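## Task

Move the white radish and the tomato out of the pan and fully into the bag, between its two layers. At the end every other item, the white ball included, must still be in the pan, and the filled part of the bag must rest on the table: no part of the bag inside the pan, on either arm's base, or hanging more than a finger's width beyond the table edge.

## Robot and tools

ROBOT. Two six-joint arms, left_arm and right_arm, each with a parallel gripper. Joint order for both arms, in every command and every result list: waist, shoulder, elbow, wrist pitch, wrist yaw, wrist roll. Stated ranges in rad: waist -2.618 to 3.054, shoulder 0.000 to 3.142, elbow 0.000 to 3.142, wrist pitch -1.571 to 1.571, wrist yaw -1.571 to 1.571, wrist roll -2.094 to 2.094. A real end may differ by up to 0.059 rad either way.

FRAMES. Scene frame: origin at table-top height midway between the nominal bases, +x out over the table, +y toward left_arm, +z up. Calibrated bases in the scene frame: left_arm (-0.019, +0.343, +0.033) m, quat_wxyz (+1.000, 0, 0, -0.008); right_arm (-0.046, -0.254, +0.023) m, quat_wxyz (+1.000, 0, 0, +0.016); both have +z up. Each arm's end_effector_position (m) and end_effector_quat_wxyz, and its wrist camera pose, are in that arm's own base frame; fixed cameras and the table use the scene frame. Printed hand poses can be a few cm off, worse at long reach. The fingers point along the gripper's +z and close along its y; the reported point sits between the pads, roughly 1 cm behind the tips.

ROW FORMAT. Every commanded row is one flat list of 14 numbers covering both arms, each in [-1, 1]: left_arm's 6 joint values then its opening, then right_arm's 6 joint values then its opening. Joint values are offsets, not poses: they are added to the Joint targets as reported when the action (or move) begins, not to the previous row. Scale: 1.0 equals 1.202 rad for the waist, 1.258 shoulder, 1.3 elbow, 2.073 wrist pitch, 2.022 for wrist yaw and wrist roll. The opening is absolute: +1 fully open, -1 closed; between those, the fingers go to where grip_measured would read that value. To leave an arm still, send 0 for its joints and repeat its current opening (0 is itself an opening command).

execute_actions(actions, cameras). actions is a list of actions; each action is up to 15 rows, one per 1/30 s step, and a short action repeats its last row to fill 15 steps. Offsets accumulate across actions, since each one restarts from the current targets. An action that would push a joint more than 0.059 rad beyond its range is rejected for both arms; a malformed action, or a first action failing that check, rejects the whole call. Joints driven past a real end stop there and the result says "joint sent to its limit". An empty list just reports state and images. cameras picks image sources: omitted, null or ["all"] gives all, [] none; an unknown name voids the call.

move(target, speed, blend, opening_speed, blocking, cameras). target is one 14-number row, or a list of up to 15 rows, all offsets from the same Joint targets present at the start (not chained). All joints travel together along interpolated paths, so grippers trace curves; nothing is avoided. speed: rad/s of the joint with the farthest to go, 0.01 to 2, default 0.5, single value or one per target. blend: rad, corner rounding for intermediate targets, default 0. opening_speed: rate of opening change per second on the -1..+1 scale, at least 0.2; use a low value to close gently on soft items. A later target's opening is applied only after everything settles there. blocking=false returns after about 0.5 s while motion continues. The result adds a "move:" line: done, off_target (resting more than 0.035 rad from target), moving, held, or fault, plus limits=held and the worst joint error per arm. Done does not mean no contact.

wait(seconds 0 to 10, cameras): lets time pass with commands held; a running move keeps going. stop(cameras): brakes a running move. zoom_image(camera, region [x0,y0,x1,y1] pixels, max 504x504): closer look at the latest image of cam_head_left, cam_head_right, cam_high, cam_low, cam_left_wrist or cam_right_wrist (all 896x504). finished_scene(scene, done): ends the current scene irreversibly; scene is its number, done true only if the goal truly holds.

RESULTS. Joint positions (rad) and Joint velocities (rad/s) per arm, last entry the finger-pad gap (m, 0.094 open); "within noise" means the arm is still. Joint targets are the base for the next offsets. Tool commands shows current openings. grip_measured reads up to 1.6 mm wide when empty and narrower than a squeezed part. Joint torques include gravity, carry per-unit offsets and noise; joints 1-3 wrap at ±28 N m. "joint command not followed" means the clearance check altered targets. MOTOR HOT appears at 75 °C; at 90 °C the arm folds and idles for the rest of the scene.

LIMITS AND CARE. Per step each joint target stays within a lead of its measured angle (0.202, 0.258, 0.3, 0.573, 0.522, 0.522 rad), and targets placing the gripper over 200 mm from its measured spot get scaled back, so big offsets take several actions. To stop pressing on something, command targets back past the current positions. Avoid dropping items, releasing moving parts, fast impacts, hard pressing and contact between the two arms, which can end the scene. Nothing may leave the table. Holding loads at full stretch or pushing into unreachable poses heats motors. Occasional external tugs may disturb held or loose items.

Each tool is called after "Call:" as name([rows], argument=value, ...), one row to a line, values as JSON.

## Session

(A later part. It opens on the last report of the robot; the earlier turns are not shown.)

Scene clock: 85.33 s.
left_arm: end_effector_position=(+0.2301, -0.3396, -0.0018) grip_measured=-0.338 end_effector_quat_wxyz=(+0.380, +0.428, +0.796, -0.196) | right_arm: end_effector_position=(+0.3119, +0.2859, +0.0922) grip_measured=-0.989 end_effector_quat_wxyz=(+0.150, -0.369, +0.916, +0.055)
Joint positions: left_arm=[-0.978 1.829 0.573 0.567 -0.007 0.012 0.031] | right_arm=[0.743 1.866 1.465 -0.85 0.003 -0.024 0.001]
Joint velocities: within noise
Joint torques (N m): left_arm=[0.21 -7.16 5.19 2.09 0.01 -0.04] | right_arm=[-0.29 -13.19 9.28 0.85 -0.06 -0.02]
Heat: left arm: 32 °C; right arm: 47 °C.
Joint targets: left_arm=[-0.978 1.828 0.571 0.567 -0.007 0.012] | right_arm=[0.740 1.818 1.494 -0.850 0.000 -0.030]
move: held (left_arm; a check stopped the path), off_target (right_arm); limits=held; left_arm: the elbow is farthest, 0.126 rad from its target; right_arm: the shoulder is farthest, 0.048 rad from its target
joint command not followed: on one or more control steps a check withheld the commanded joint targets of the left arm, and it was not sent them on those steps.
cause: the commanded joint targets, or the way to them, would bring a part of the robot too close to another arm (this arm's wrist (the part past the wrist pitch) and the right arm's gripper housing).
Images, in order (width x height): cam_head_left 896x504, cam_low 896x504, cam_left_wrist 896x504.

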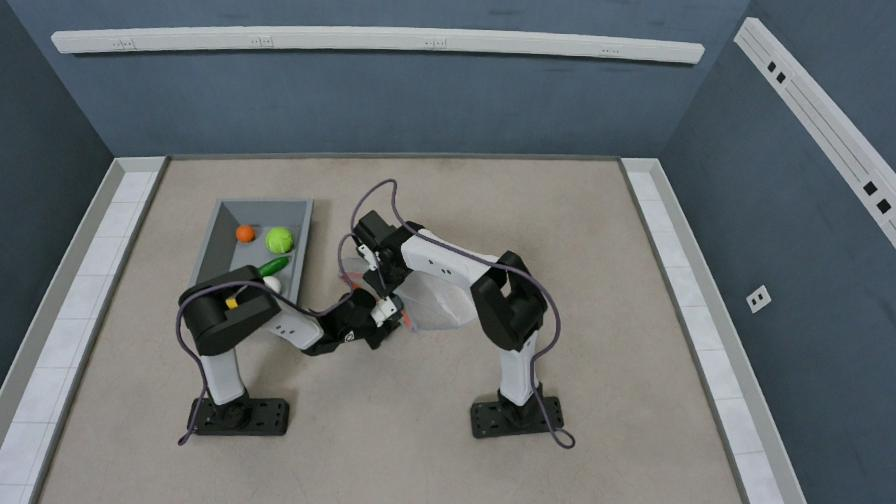

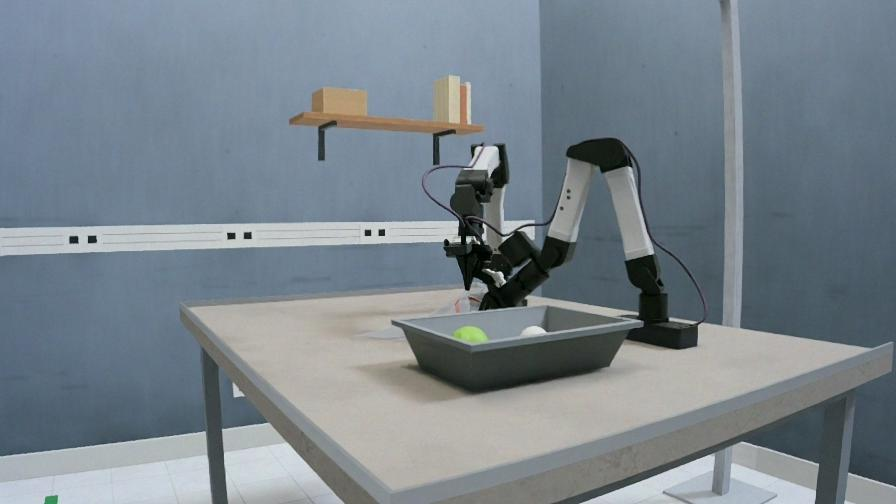

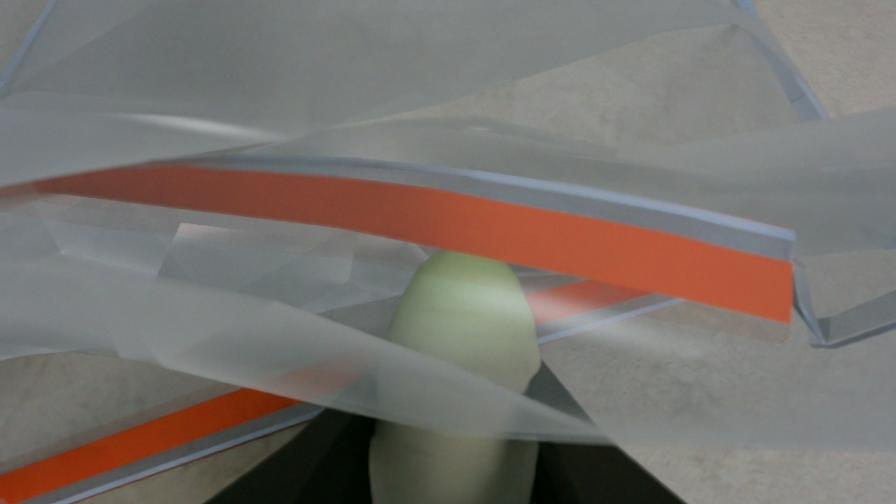

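Call:
move(target=[0,0,0,0,0,0,-0.5,-0.059,-0.019,0.039,-0.036,0,-0.035,-1.0], speed=0.08, cameras=["cam_left_wrist","cam_low","cam_head_left"])

Call:
zoom_image(camera="cam_low", region=[400, 180, 600, 340])

Scene clock: 87.70 s.
left_arm: end_effector_position=(+0.2301, -0.3396, -0.0018) grip_measured=-0.338 end_effector_quat_wxyz=(+0.380, +0.428, +0.796, -0.196) | right_arm: end_effector_position=(+0.3279, +0.2613, +0.1127) grip_measured=-0.989 end_effector_quat_wxyz=(+0.153, -0.369, +0.916, +0.044)
Joint positions: left_arm=[-0.978 1.829 0.573 0.567 -0.007 0.012 0.031] | right_arm=[0.674 1.842 1.515 -0.924 0.003 -0.093 0.001]
Joint velocities: within noise
Joint torques (N m): left_arm=[0.17 -7.17 5.18 2.1 0.01 -0.05] | right_arm=[-0.42 -12.98 9.35 0.84 -0.06 0.03]
Heat: left arm: 33 °C; right arm: 47 °C.
Joint targets: left_arm=[-0.978 1.828 0.571 0.567 -0.007 0.012] | right_arm=[0.669 1.794 1.544 -0.925 0.000 -0.101]
move: off_target (right_arm); right_arm: the shoulder is farthest, 0.047 rad from its target
Images, in order (width x height): cam_head_left 896x504, cam_low 896x504, cam_left_wrist 896x504.

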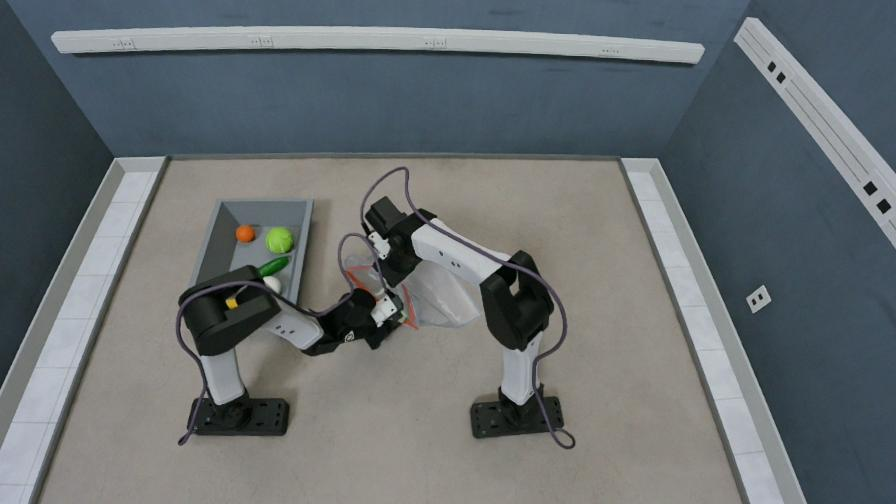

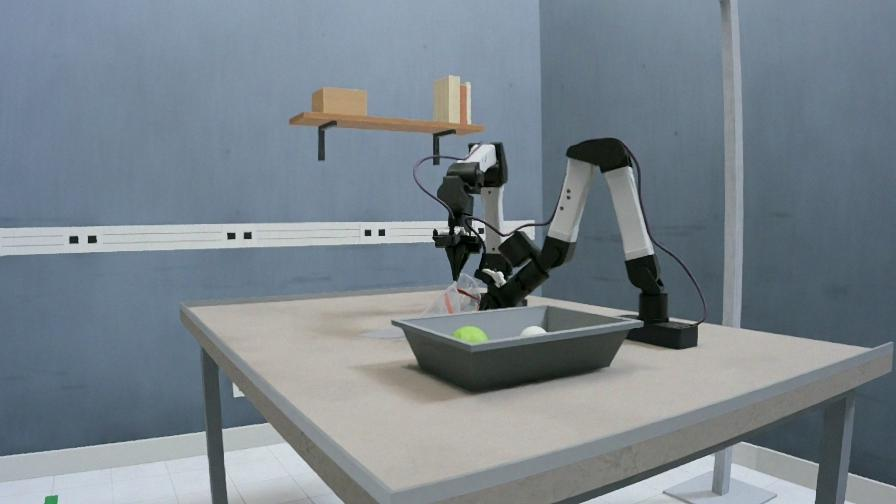

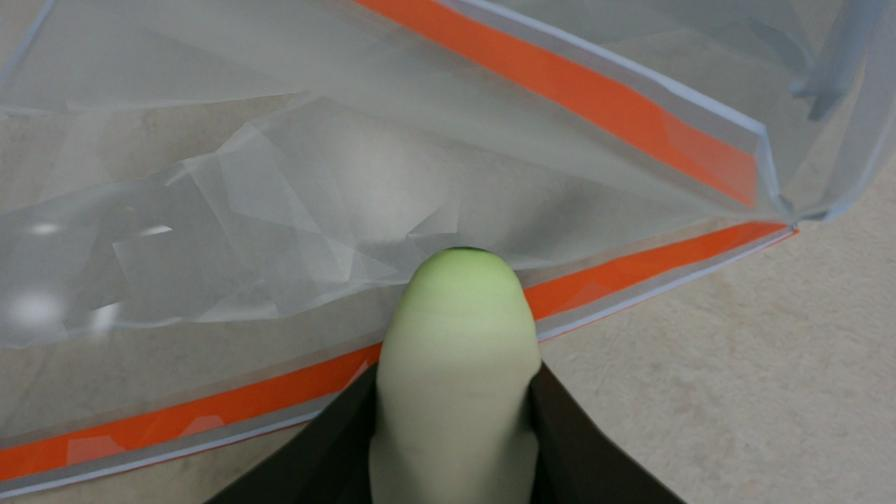

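Scaled by 2.520 from the camera's 896x504 image, which has a finer 1280x720 frame.

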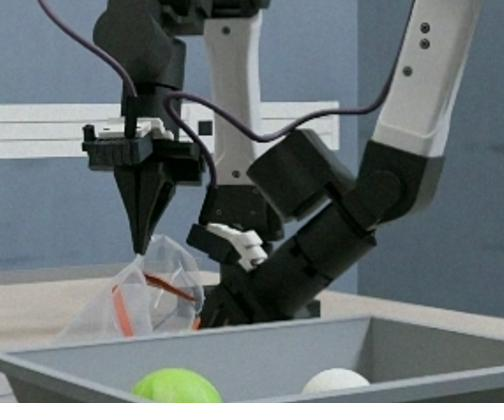

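Call:
move(target=[0,0.095,0.149,-0.0465,0,0,-0.5,0,0,0,0,0,0,-1.0], speed=0.15, cameras=["cam_left_wrist","cam_head_left"])

Call:
zoom_image(camera="cam_head_left", region=[310, 240, 510, 380])

Scene clock: 89.40 s.
left_arm: end_effector_position=(+0.2466, -0.3641, +0.0009) grip_measured=-0.338 end_effector_quat_wxyz=(+0.381, +0.428, +0.796, -0.196) | right_arm: end_effector_position=(+0.3278, +0.2612, +0.1126) grip_measured=-0.989 end_effector_quat_wxyz=(+0.153, -0.370, +0.915, +0.044)
Joint positions: left_arm=[-0.978 1.899 0.697 0.517 -0.007 0.012 0.031] | right_arm=[0.674 1.842 1.515 -0.924 0.003 -0.094 0.001]
Joint velocities: within noise
Joint torques (N m): left_arm=[0.21 -7.99 5.5 2.13 0 -0.06] | right_arm=[-0.5 -12.98 9.35 0.85 -0.06 -0.03]
Heat: left arm: 33 °C; right arm: 47 °C.
Joint targets: left_arm=[-0.978 1.898 0.696 0.516 -0.007 0.012] | right_arm=[0.669 1.794 1.544 -0.925 0.000 -0.101]
move: held (left_arm; a check stopped the path), off_target (right_arm); limits=held; left_arm: the elbow is farthest, 0.068 rad from its target; right_arm: the shoulder is farthest, 0.048 rad from its target
joint command not followed: on one or more control steps a check withheld the commanded joint targets of the left arm, and it was not sent them on those steps.
cause: the commanded joint targets, or the way to them, would bring a part of the robot too close to another arm (this arm's wrist (the part past the wrist pitch) and the right arm's gripper housing).
Images, in order (width x height): cam_head_left 896x504, cam_left_wrist 896x504.

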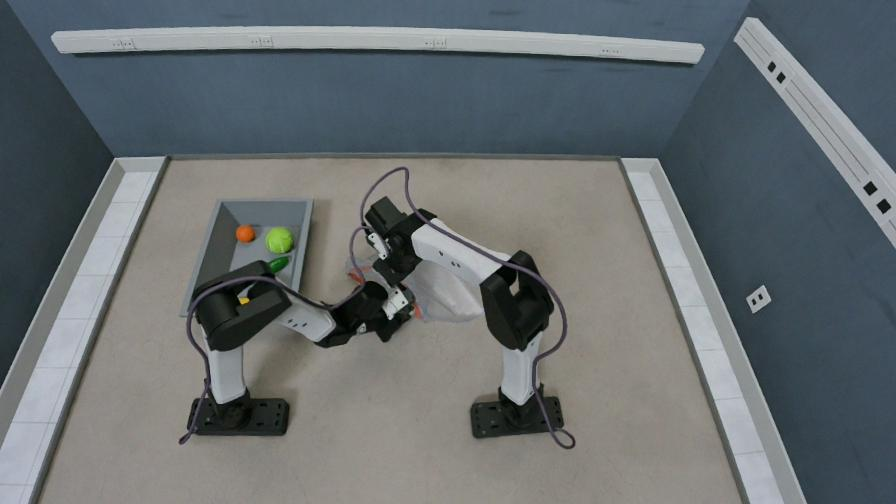

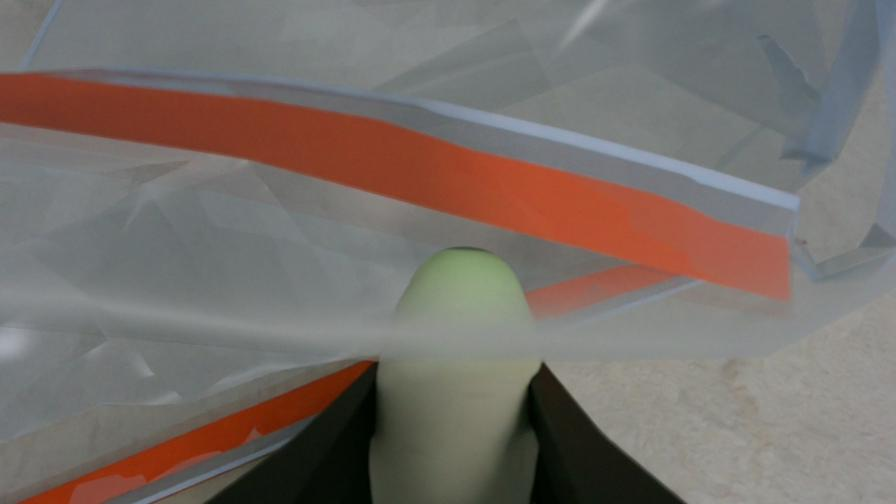

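Scaled by 2.520 from the camera's 896x504 image, which has a finer 1280x720 frame.

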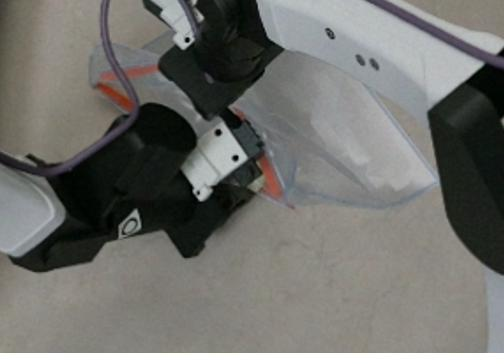

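Call:
move(target=[0,0,0,0,0,0,-0.5,-0.030,-0.003,0.128,-0.0815,0,-0.018,-1.0], speed=0.12, cameras=["cam_left_wrist","cam_head_left","cam_low"])

Call:
zoom_image(camera="cam_low", region=[400, 180, 600, 340])

Scene clock: 92.30 s.
left_arm: end_effector_position=(+0.2466, -0.3641, +0.0009) grip_measured=-0.338 end_effector_quat_wxyz=(+0.381, +0.428, +0.796, -0.196) | right_arm: end_effector_position=(+0.3361, +0.2493, +0.1555) grip_measured=-0.989 end_effector_quat_wxyz=(+0.155, -0.370, +0.915, +0.039)
Joint positions: left_arm=[-0.978 1.899 0.697 0.517 -0.007 0.012 0.031] | right_arm=[0.639 1.838 1.681 -1.093 0.003 -0.13 0.001]
Joint velocities: within noise
Joint torques (N m): left_arm=[0.23 -8.01 5.53 2.12 0.01 -0.05] | right_arm=[-0.43 -12.97 9.4 0.86 -0.07 -0.03]
Heat: left arm: 33 °C; right arm: 47 °C.
Joint targets: left_arm=[-0.978 1.898 0.696 0.516 -0.007 0.012] | right_arm=[0.633 1.790 1.710 -1.094 0.000 -0.137]
move: off_target (right_arm); right_arm: the shoulder is farthest, 0.048 rad from its target
Images, in order (width x height): cam_head_left 896x504, cam_low 896x504, cam_left_wrist 896x504.

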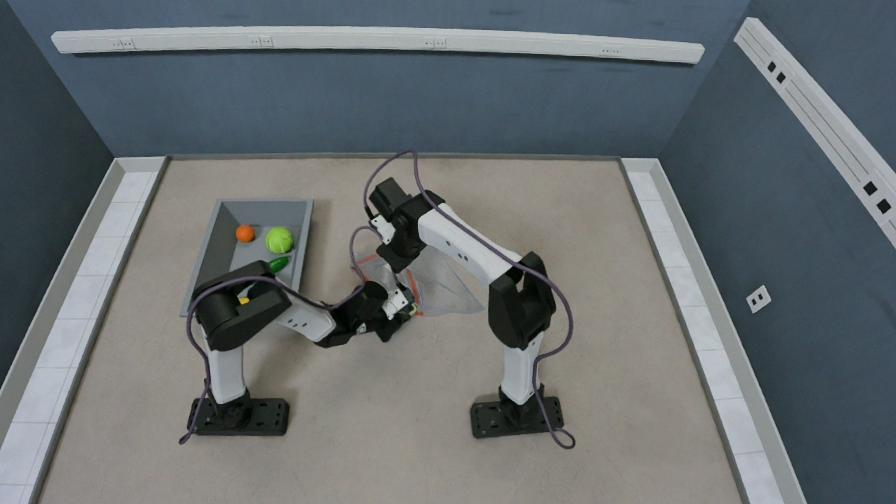

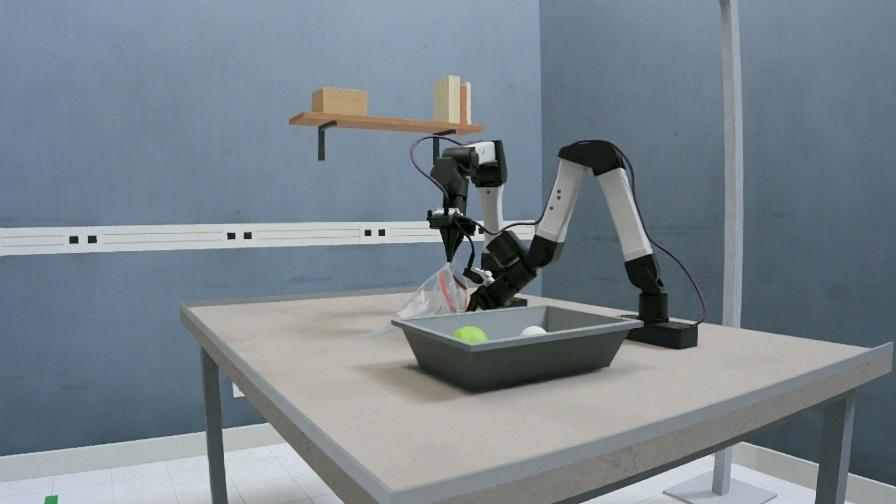

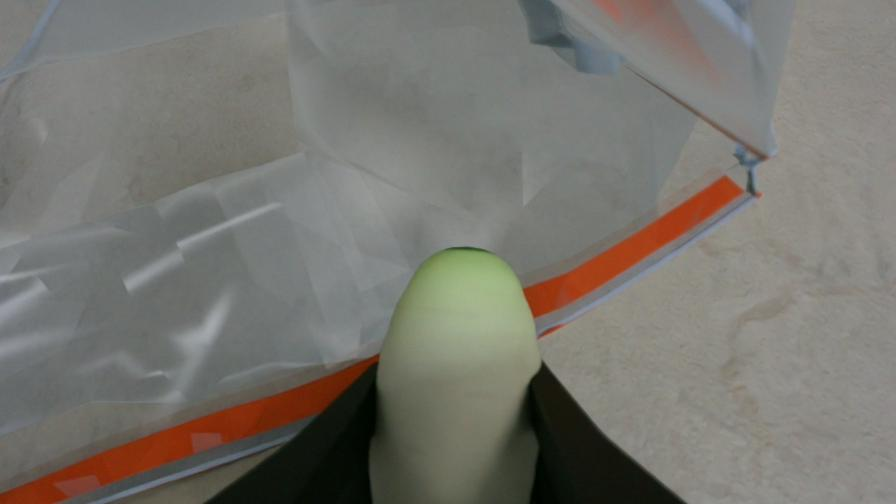

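Scaled by 2.520 from the camera's 896x504 image, which has a finer 1280x720 frame.

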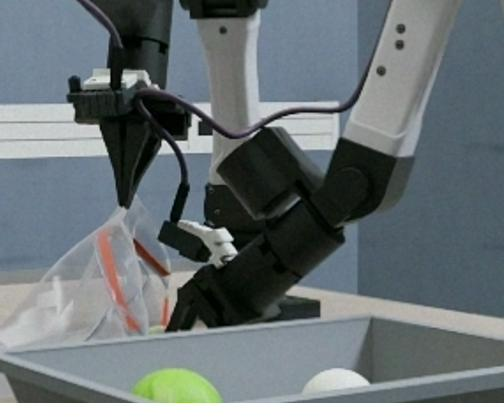

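Call:
move(target=[0,0.080,0.120,-0.0386,0,0,-0.5,0,0,0,0,0,0,-1.0], speed=0.15, cameras=["cam_left_wrist","cam_head_left","cam_low"])

Call:
zoom_image(camera="cam_head_left", region=[310, 220, 510, 360])

Scene clock: 94.07 s.
left_arm: end_effector_position=(+0.2634, -0.3889, +0.0003) grip_measured=-0.338 end_effector_quat_wxyz=(+0.378, +0.429, +0.797, -0.195) | right_arm: end_effector_position=(+0.3360, +0.2491, +0.1555) grip_measured=-0.989 end_effector_quat_wxyz=(+0.154, -0.371, +0.915, +0.038)
Joint positions: left_arm=[-0.978 1.979 0.833 0.453 -0.007 0.012 0.031] | right_arm=[0.639 1.838 1.681 -1.094 0.003 -0.13 0.001]
Joint velocities: within noise
Joint torques (N m): left_arm=[0.23 -7.34 7.79 1.94 0 -0.05] | right_arm=[-0.58 -12.97 9.39 0.86 -0.07 -0.02]
Heat: left arm: 33 °C; right arm: 47 °C.
Joint targets: left_arm=[-0.978 1.999 0.852 0.436 -0.007 0.012] | right_arm=[0.633 1.790 1.710 -1.094 0.000 -0.137]
move: off_target (right_arm); right_arm: the shoulder is farthest, 0.048 rad from its target
Images, in order (width x height): cam_head_left 896x504, cam_low 896x504, cam_left_wrist 896x504.

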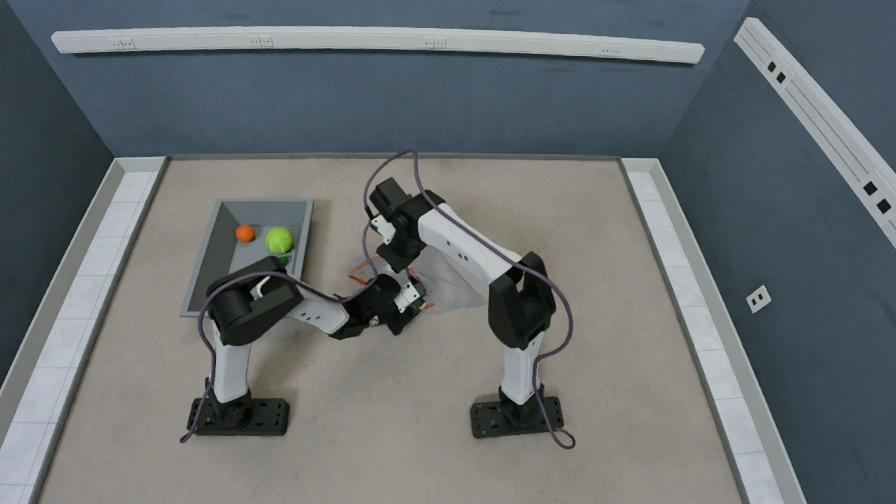

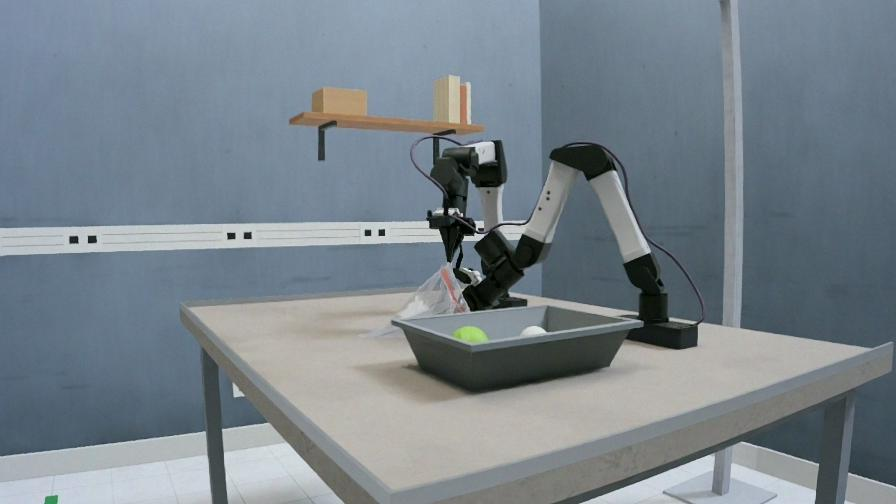

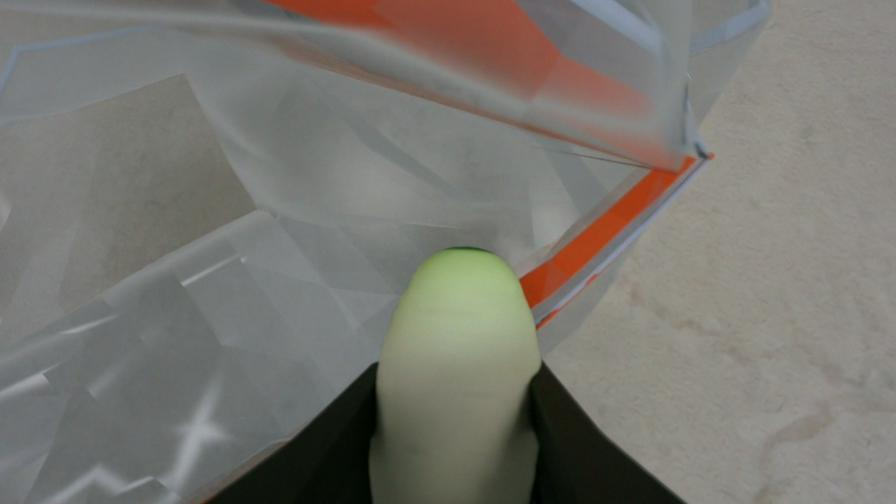

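Scaled by 2.520 from the camera's 896x504 image, which has a finer 1280x720 frame.

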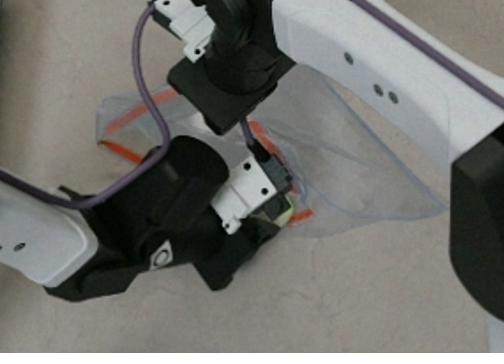

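Call:
move([
  [0,-0.158,-0.239,0.059,0,0,-0.5,0,0,0,0,0,0,-1.0],
  [0,-0.556,-0.446,-0.005,0,0,-0.5,0,0,0,0,0,0,-1.0],
], speed=[0.25,0.5], blend=[0.04,0], cameras=["cam_left_wrist","cam_head_left","cam_low"])

Call:
zoom_image(camera="cam_head_left", region=[310, 220, 510, 360])

Scene clock: 98.83 s.
left_arm: end_effector_position=(+0.1879, -0.2768, +0.0528) grip_measured=-0.338 end_effector_quat_wxyz=(+0.419, +0.417, +0.777, -0.216) | right_arm: end_effector_position=(+0.3360, +0.2491, +0.1555) grip_measured=-0.989 end_effector_quat_wxyz=(+0.154, -0.371, +0.915, +0.038)
Joint positions: left_arm=[-0.978 1.313 0.283 0.441 -0.007 0.012 0.031] | right_arm=[0.639 1.838 1.681 -1.094 0.003 -0.13 0.001]
Joint velocities: within noise
Joint torques (N m): left_arm=[0.21 -4.57 5.56 2.08 0 -0.05] | right_arm=[-0.61 -12.97 9.4 0.86 -0.06 -0.02]
Heat: left arm: 33 °C; right arm: 48 °C.
Joint targets: left_arm=[-0.978 1.299 0.272 0.426 -0.007 0.012] | right_arm=[0.633 1.790 1.710 -1.094 0.000 -0.137]
move: off_target (right_arm); right_arm: the shoulder is farthest, 0.048 rad from its target
Images, in order (width x height): cam_head_left 896x504, cam_low 896x504, cam_left_wrist 896x504.

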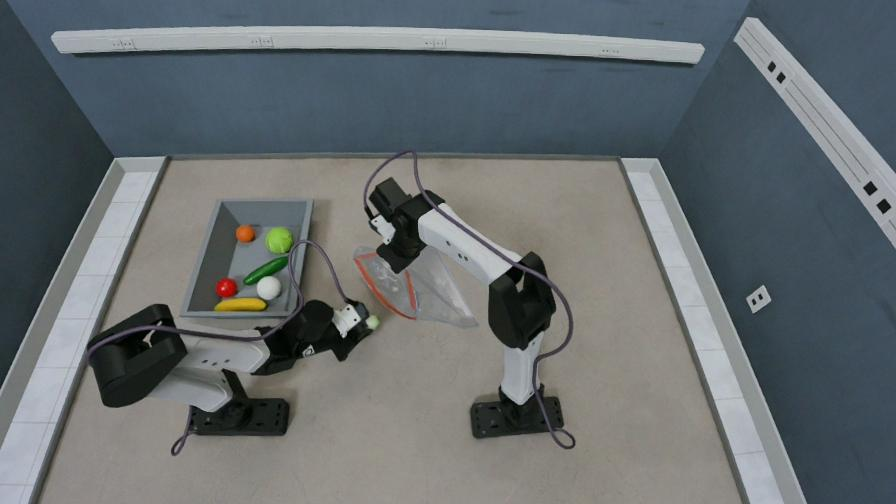

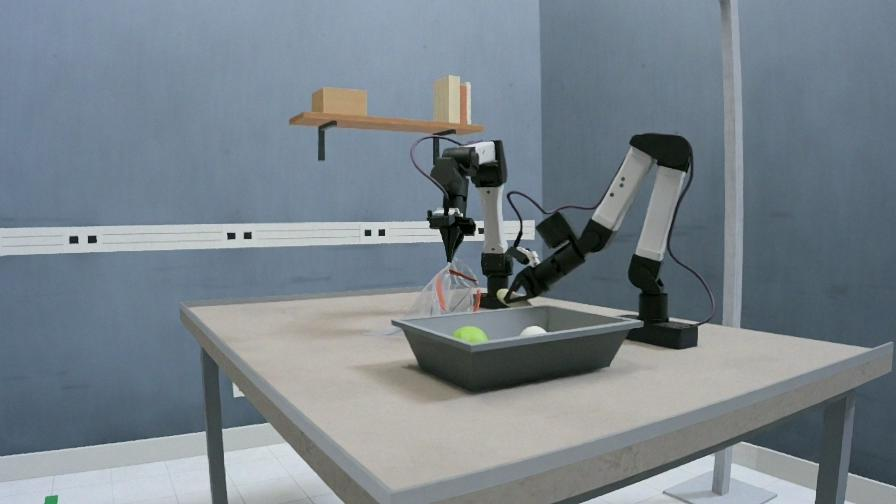

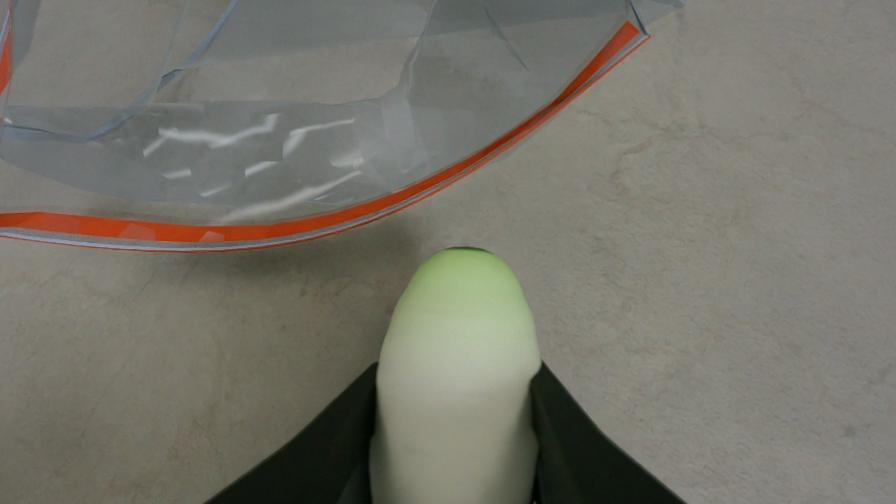

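Scaled by 2.520 from the camera's 896x504 image, which has a finer 1280x720 frame.

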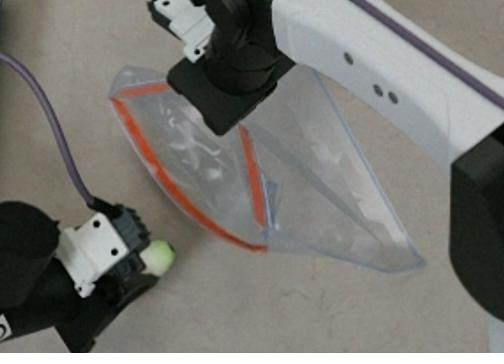

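Call:
move(target=[0.1065,-0.6816,0.161,-0.418,0,0,-0.5,0,0,0,0,0,0,-1.0], speed=0.6, cameras=["cam_left_wrist","cam_head_right","cam_high"])

Call:
zoom_image(camera="cam_head_right", region=[310, 220, 510, 360])

Call:
zoom_image(camera="cam_high", region=[400, 230, 580, 350])

Call:
zoom_image(camera="cam_left_wrist", region=[200, 0, 700, 280])

Scene clock: 102.47 s.
left_arm: end_effector_position=(+0.1656, -0.1891, +0.1928) grip_measured=-0.337 end_effector_quat_wxyz=(+0.501, +0.350, +0.760, -0.222) | right_arm: end_effector_position=(+0.3360, +0.2491, +0.1555) grip_measured=-0.989 end_effector_quat_wxyz=(+0.154, -0.371, +0.915, +0.038)
Joint positions: left_arm=[-0.856 0.446 0.461 -0.426 -0.007 0.012 0.031] | right_arm=[0.639 1.838 1.681 -1.094 0.003 -0.131 0.001]
Joint velocities: within noise
Joint torques (N m): left_arm=[0.68 0.57 10.41 2.21 0.01 -0.06] | right_arm=[-0.61 -12.97 9.39 0.86 -0.07 -0.02]
Heat: left arm: 33 °C; right arm: 49 °C.
Joint targets: left_arm=[-0.850 0.442 0.481 -0.441 -0.007 0.012] | right_arm=[0.633 1.790 1.710 -1.094 0.000 -0.137]
move: off_target (right_arm); right_arm: the shoulder is farthest, 0.048 rad from its target
Images, in order (width x height): cam_head_right 896x504, cam_high 896x504, cam_left_wrist 896x504.

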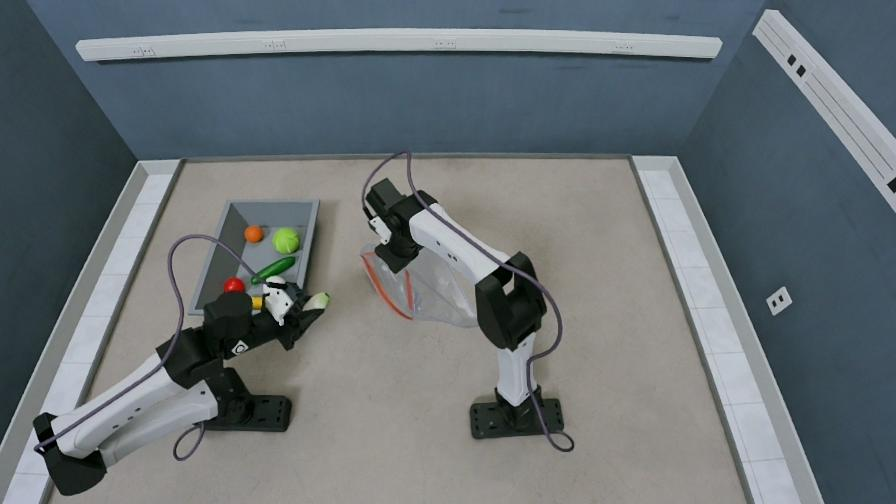

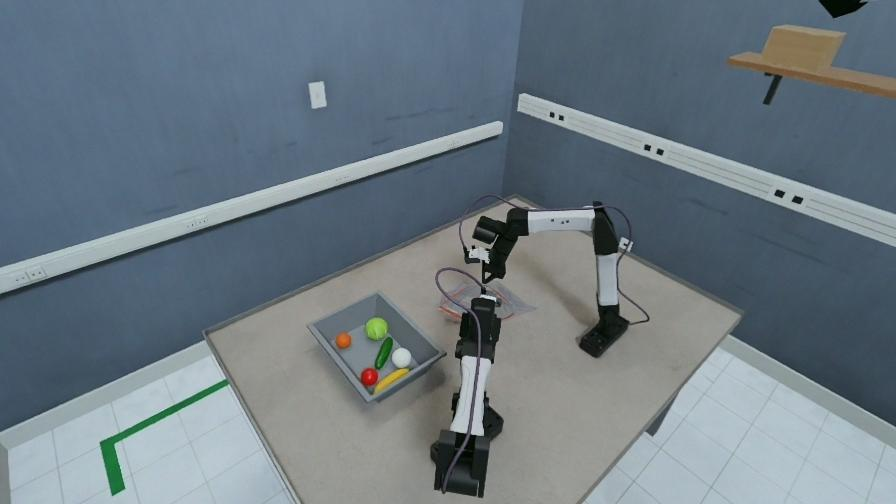

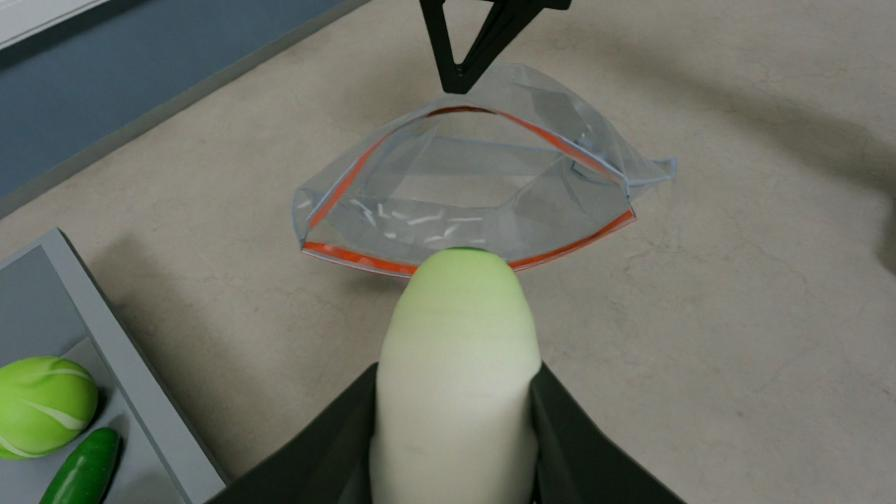

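Scaled by 2.520 from the camera's 896x504 image, which has a finer 1280x720 frame.

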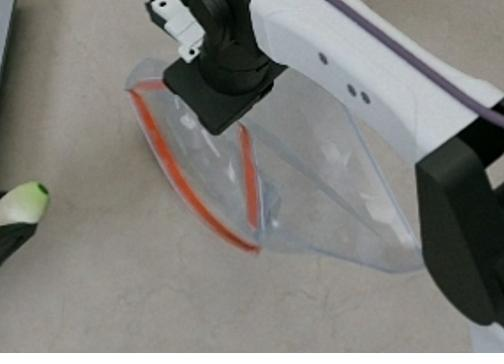

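Scaled by 2.800 from the camera's 896x504 image, which has a finer 1280x720 frame.

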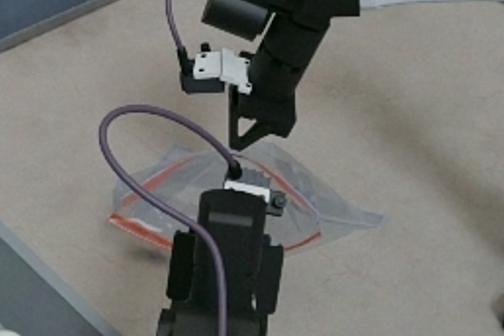

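Scaled by 1.008 from the camera's 896x504 image, which has a finer 1280x720 frame.

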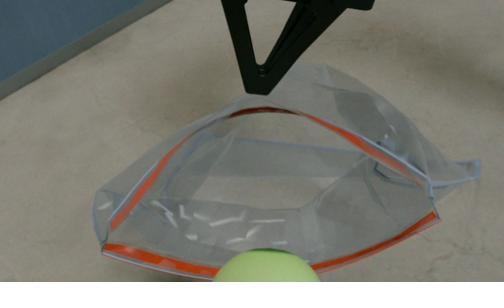

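Call:
move([
  [-0.0624,0.681,-0.160,0.4185,0,0,-0.5,0,0,0,0,0,0,-1.0],
  [-0.0624,0.9785,-0.116,0.565,0,0,-0.5,0,0,0,0,0,0,-1.0],
], speed=[0.6,0.3], blend=[0.05,0], cameras=["cam_left_wrist","cam_head_left"])

Call:
zoom_image(camera="cam_head_left", region=[310, 220, 510, 360])

Scene clock: 109.40 s.
left_arm: end_effector_position=(+0.2169, -0.2818, +0.0066) grip_measured=-0.338 end_effector_quat_wxyz=(+0.410, +0.398, +0.797, -0.197) | right_arm: end_effector_position=(+0.3360, +0.2491, +0.1555) grip_measured=-0.989 end_effector_quat_wxyz=(+0.154, -0.371, +0.915, +0.038)
Joint positions: left_arm=[-0.918 1.661 0.312 0.723 -0.007 0.012 0.031] | right_arm=[0.639 1.838 1.681 -1.094 0.003 -0.131 0.001]
Joint velocities: within noise
Joint torques (N m): left_arm=[-0.35 -4.22 6.64 2.29 0 -0.05] | right_arm=[-0.59 -12.97 9.36 0.86 -0.06 -0.02]
Heat: left arm: 34 °C; right arm: 51 °C.
Joint targets: left_arm=[-0.925 1.673 0.330 0.731 -0.007 0.012] | right_arm=[0.633 1.790 1.710 -1.094 0.000 -0.137]
move: off_target (right_arm); right_arm: the shoulder is farthest, 0.048 rad from its target
Images, in order (width x height): cam_head_left 896x504, cam_left_wrist 896x504.

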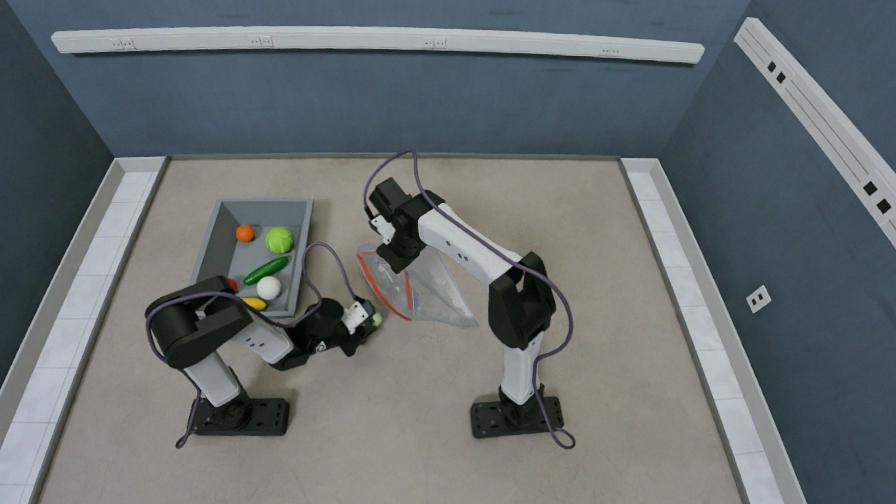

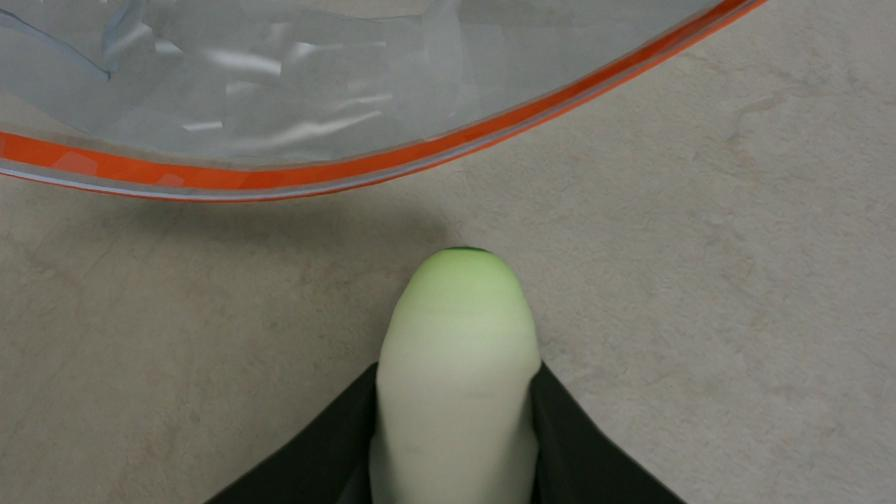

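Scaled by 2.520 from the camera's 896x504 image, which has a finer 1280x720 frame.

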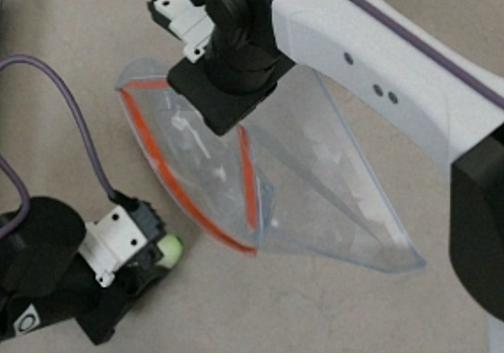

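Call:
move([
  [0.0416,0,0,0,0,0,-0.5,0,0,0,0,0,0,-1.0],
  [0.0416,0.138,0.185,-0.032,0,0,-0.5,0,0,0,0,0,0,-1.0],
], speed=0.2, blend=[0.02,0], cameras=["cam_left_wrist","cam_head_left","cam_low"])

Call:
zoom_image(camera="cam_head_left", region=[310, 220, 510, 360])

Call:
zoom_image(camera="cam_low", region=[400, 180, 600, 340])

Scene clock: 111.87 s.
left_arm: end_effector_position=(+0.2682, -0.3228, +0.0134) grip_measured=-0.338 end_effector_quat_wxyz=(+0.426, +0.380, +0.798, -0.194) | right_arm: end_effector_position=(+0.3360, +0.2491, +0.1555) grip_measured=-0.989 end_effector_quat_wxyz=(+0.154, -0.371, +0.915, +0.038)
Joint positions: left_arm=[-0.88 1.83 0.554 0.679 -0.007 0.012 0.031] | right_arm=[0.639 1.838 1.681 -1.094 0.003 -0.131 0.001]
Joint velocities: within noise
Joint torques (N m): left_arm=[0.64 -5.79 6.95 2.03 0 -0.05] | right_arm=[-0.58 -12.97 9.39 0.86 -0.06 -0.02]
Heat: left arm: 35 °C; right arm: 51 °C.
Joint targets: left_arm=[-0.875 1.847 0.571 0.664 -0.007 0.012] | right_arm=[0.633 1.790 1.710 -1.094 0.000 -0.137]
move: off_target (right_arm); right_arm: the shoulder is farthest, 0.048 rad from its target
Images, in order (width x height): cam_head_left 896x504, cam_low 896x504, cam_left_wrist 896x504.

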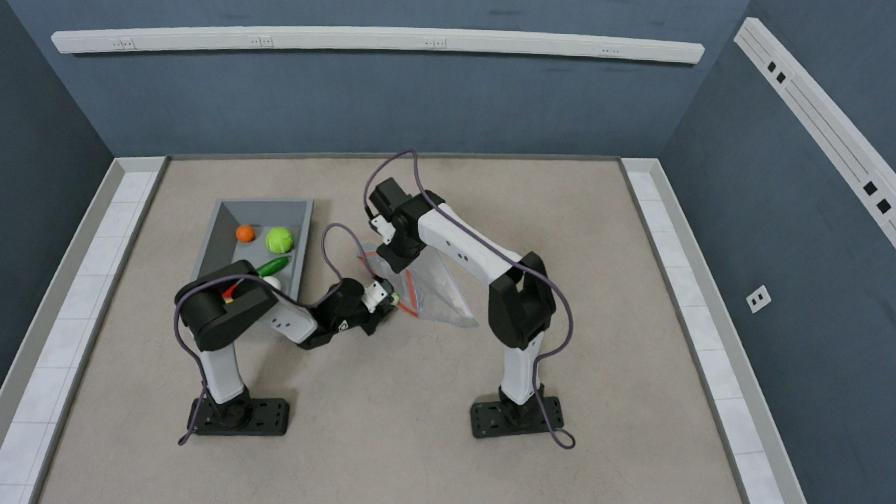

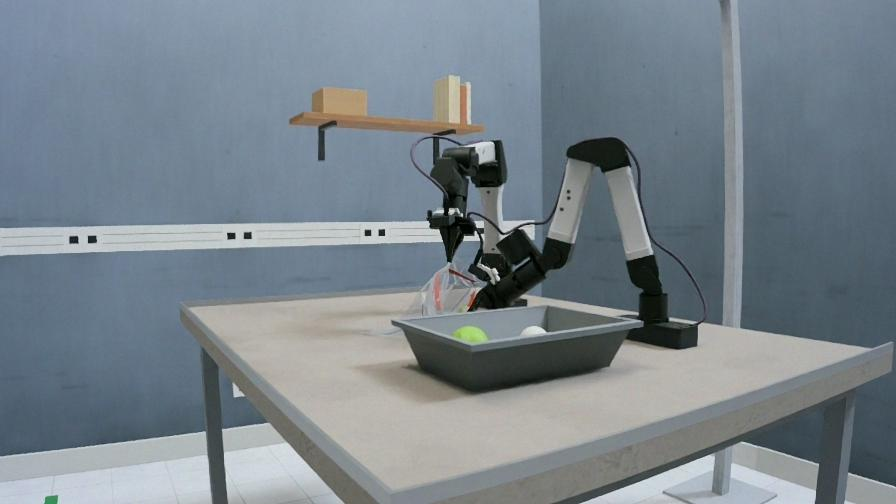

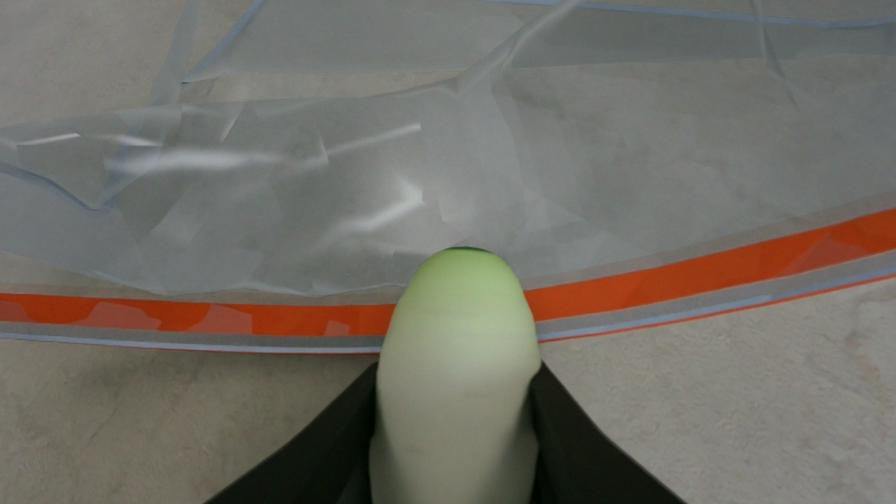

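Scaled by 2.520 from the camera's 896x504 image, which has a finer 1280x720 frame.

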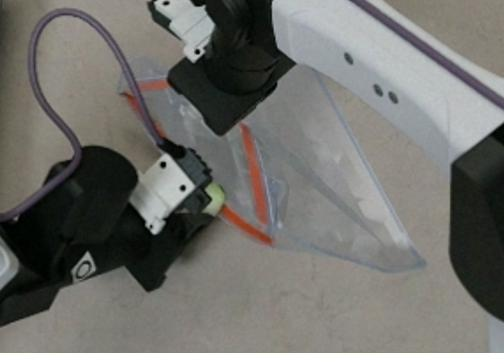

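Scaled by 2.520 from the camera's 896x504 image, which has a finer 1280x720 frame.

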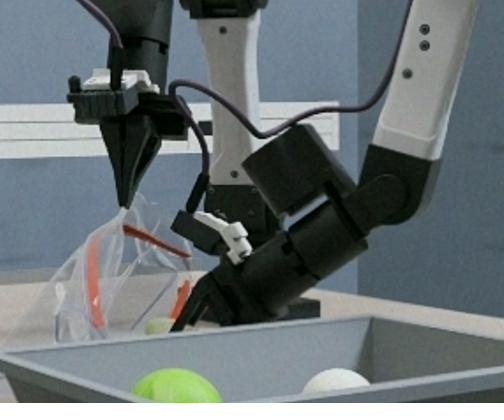

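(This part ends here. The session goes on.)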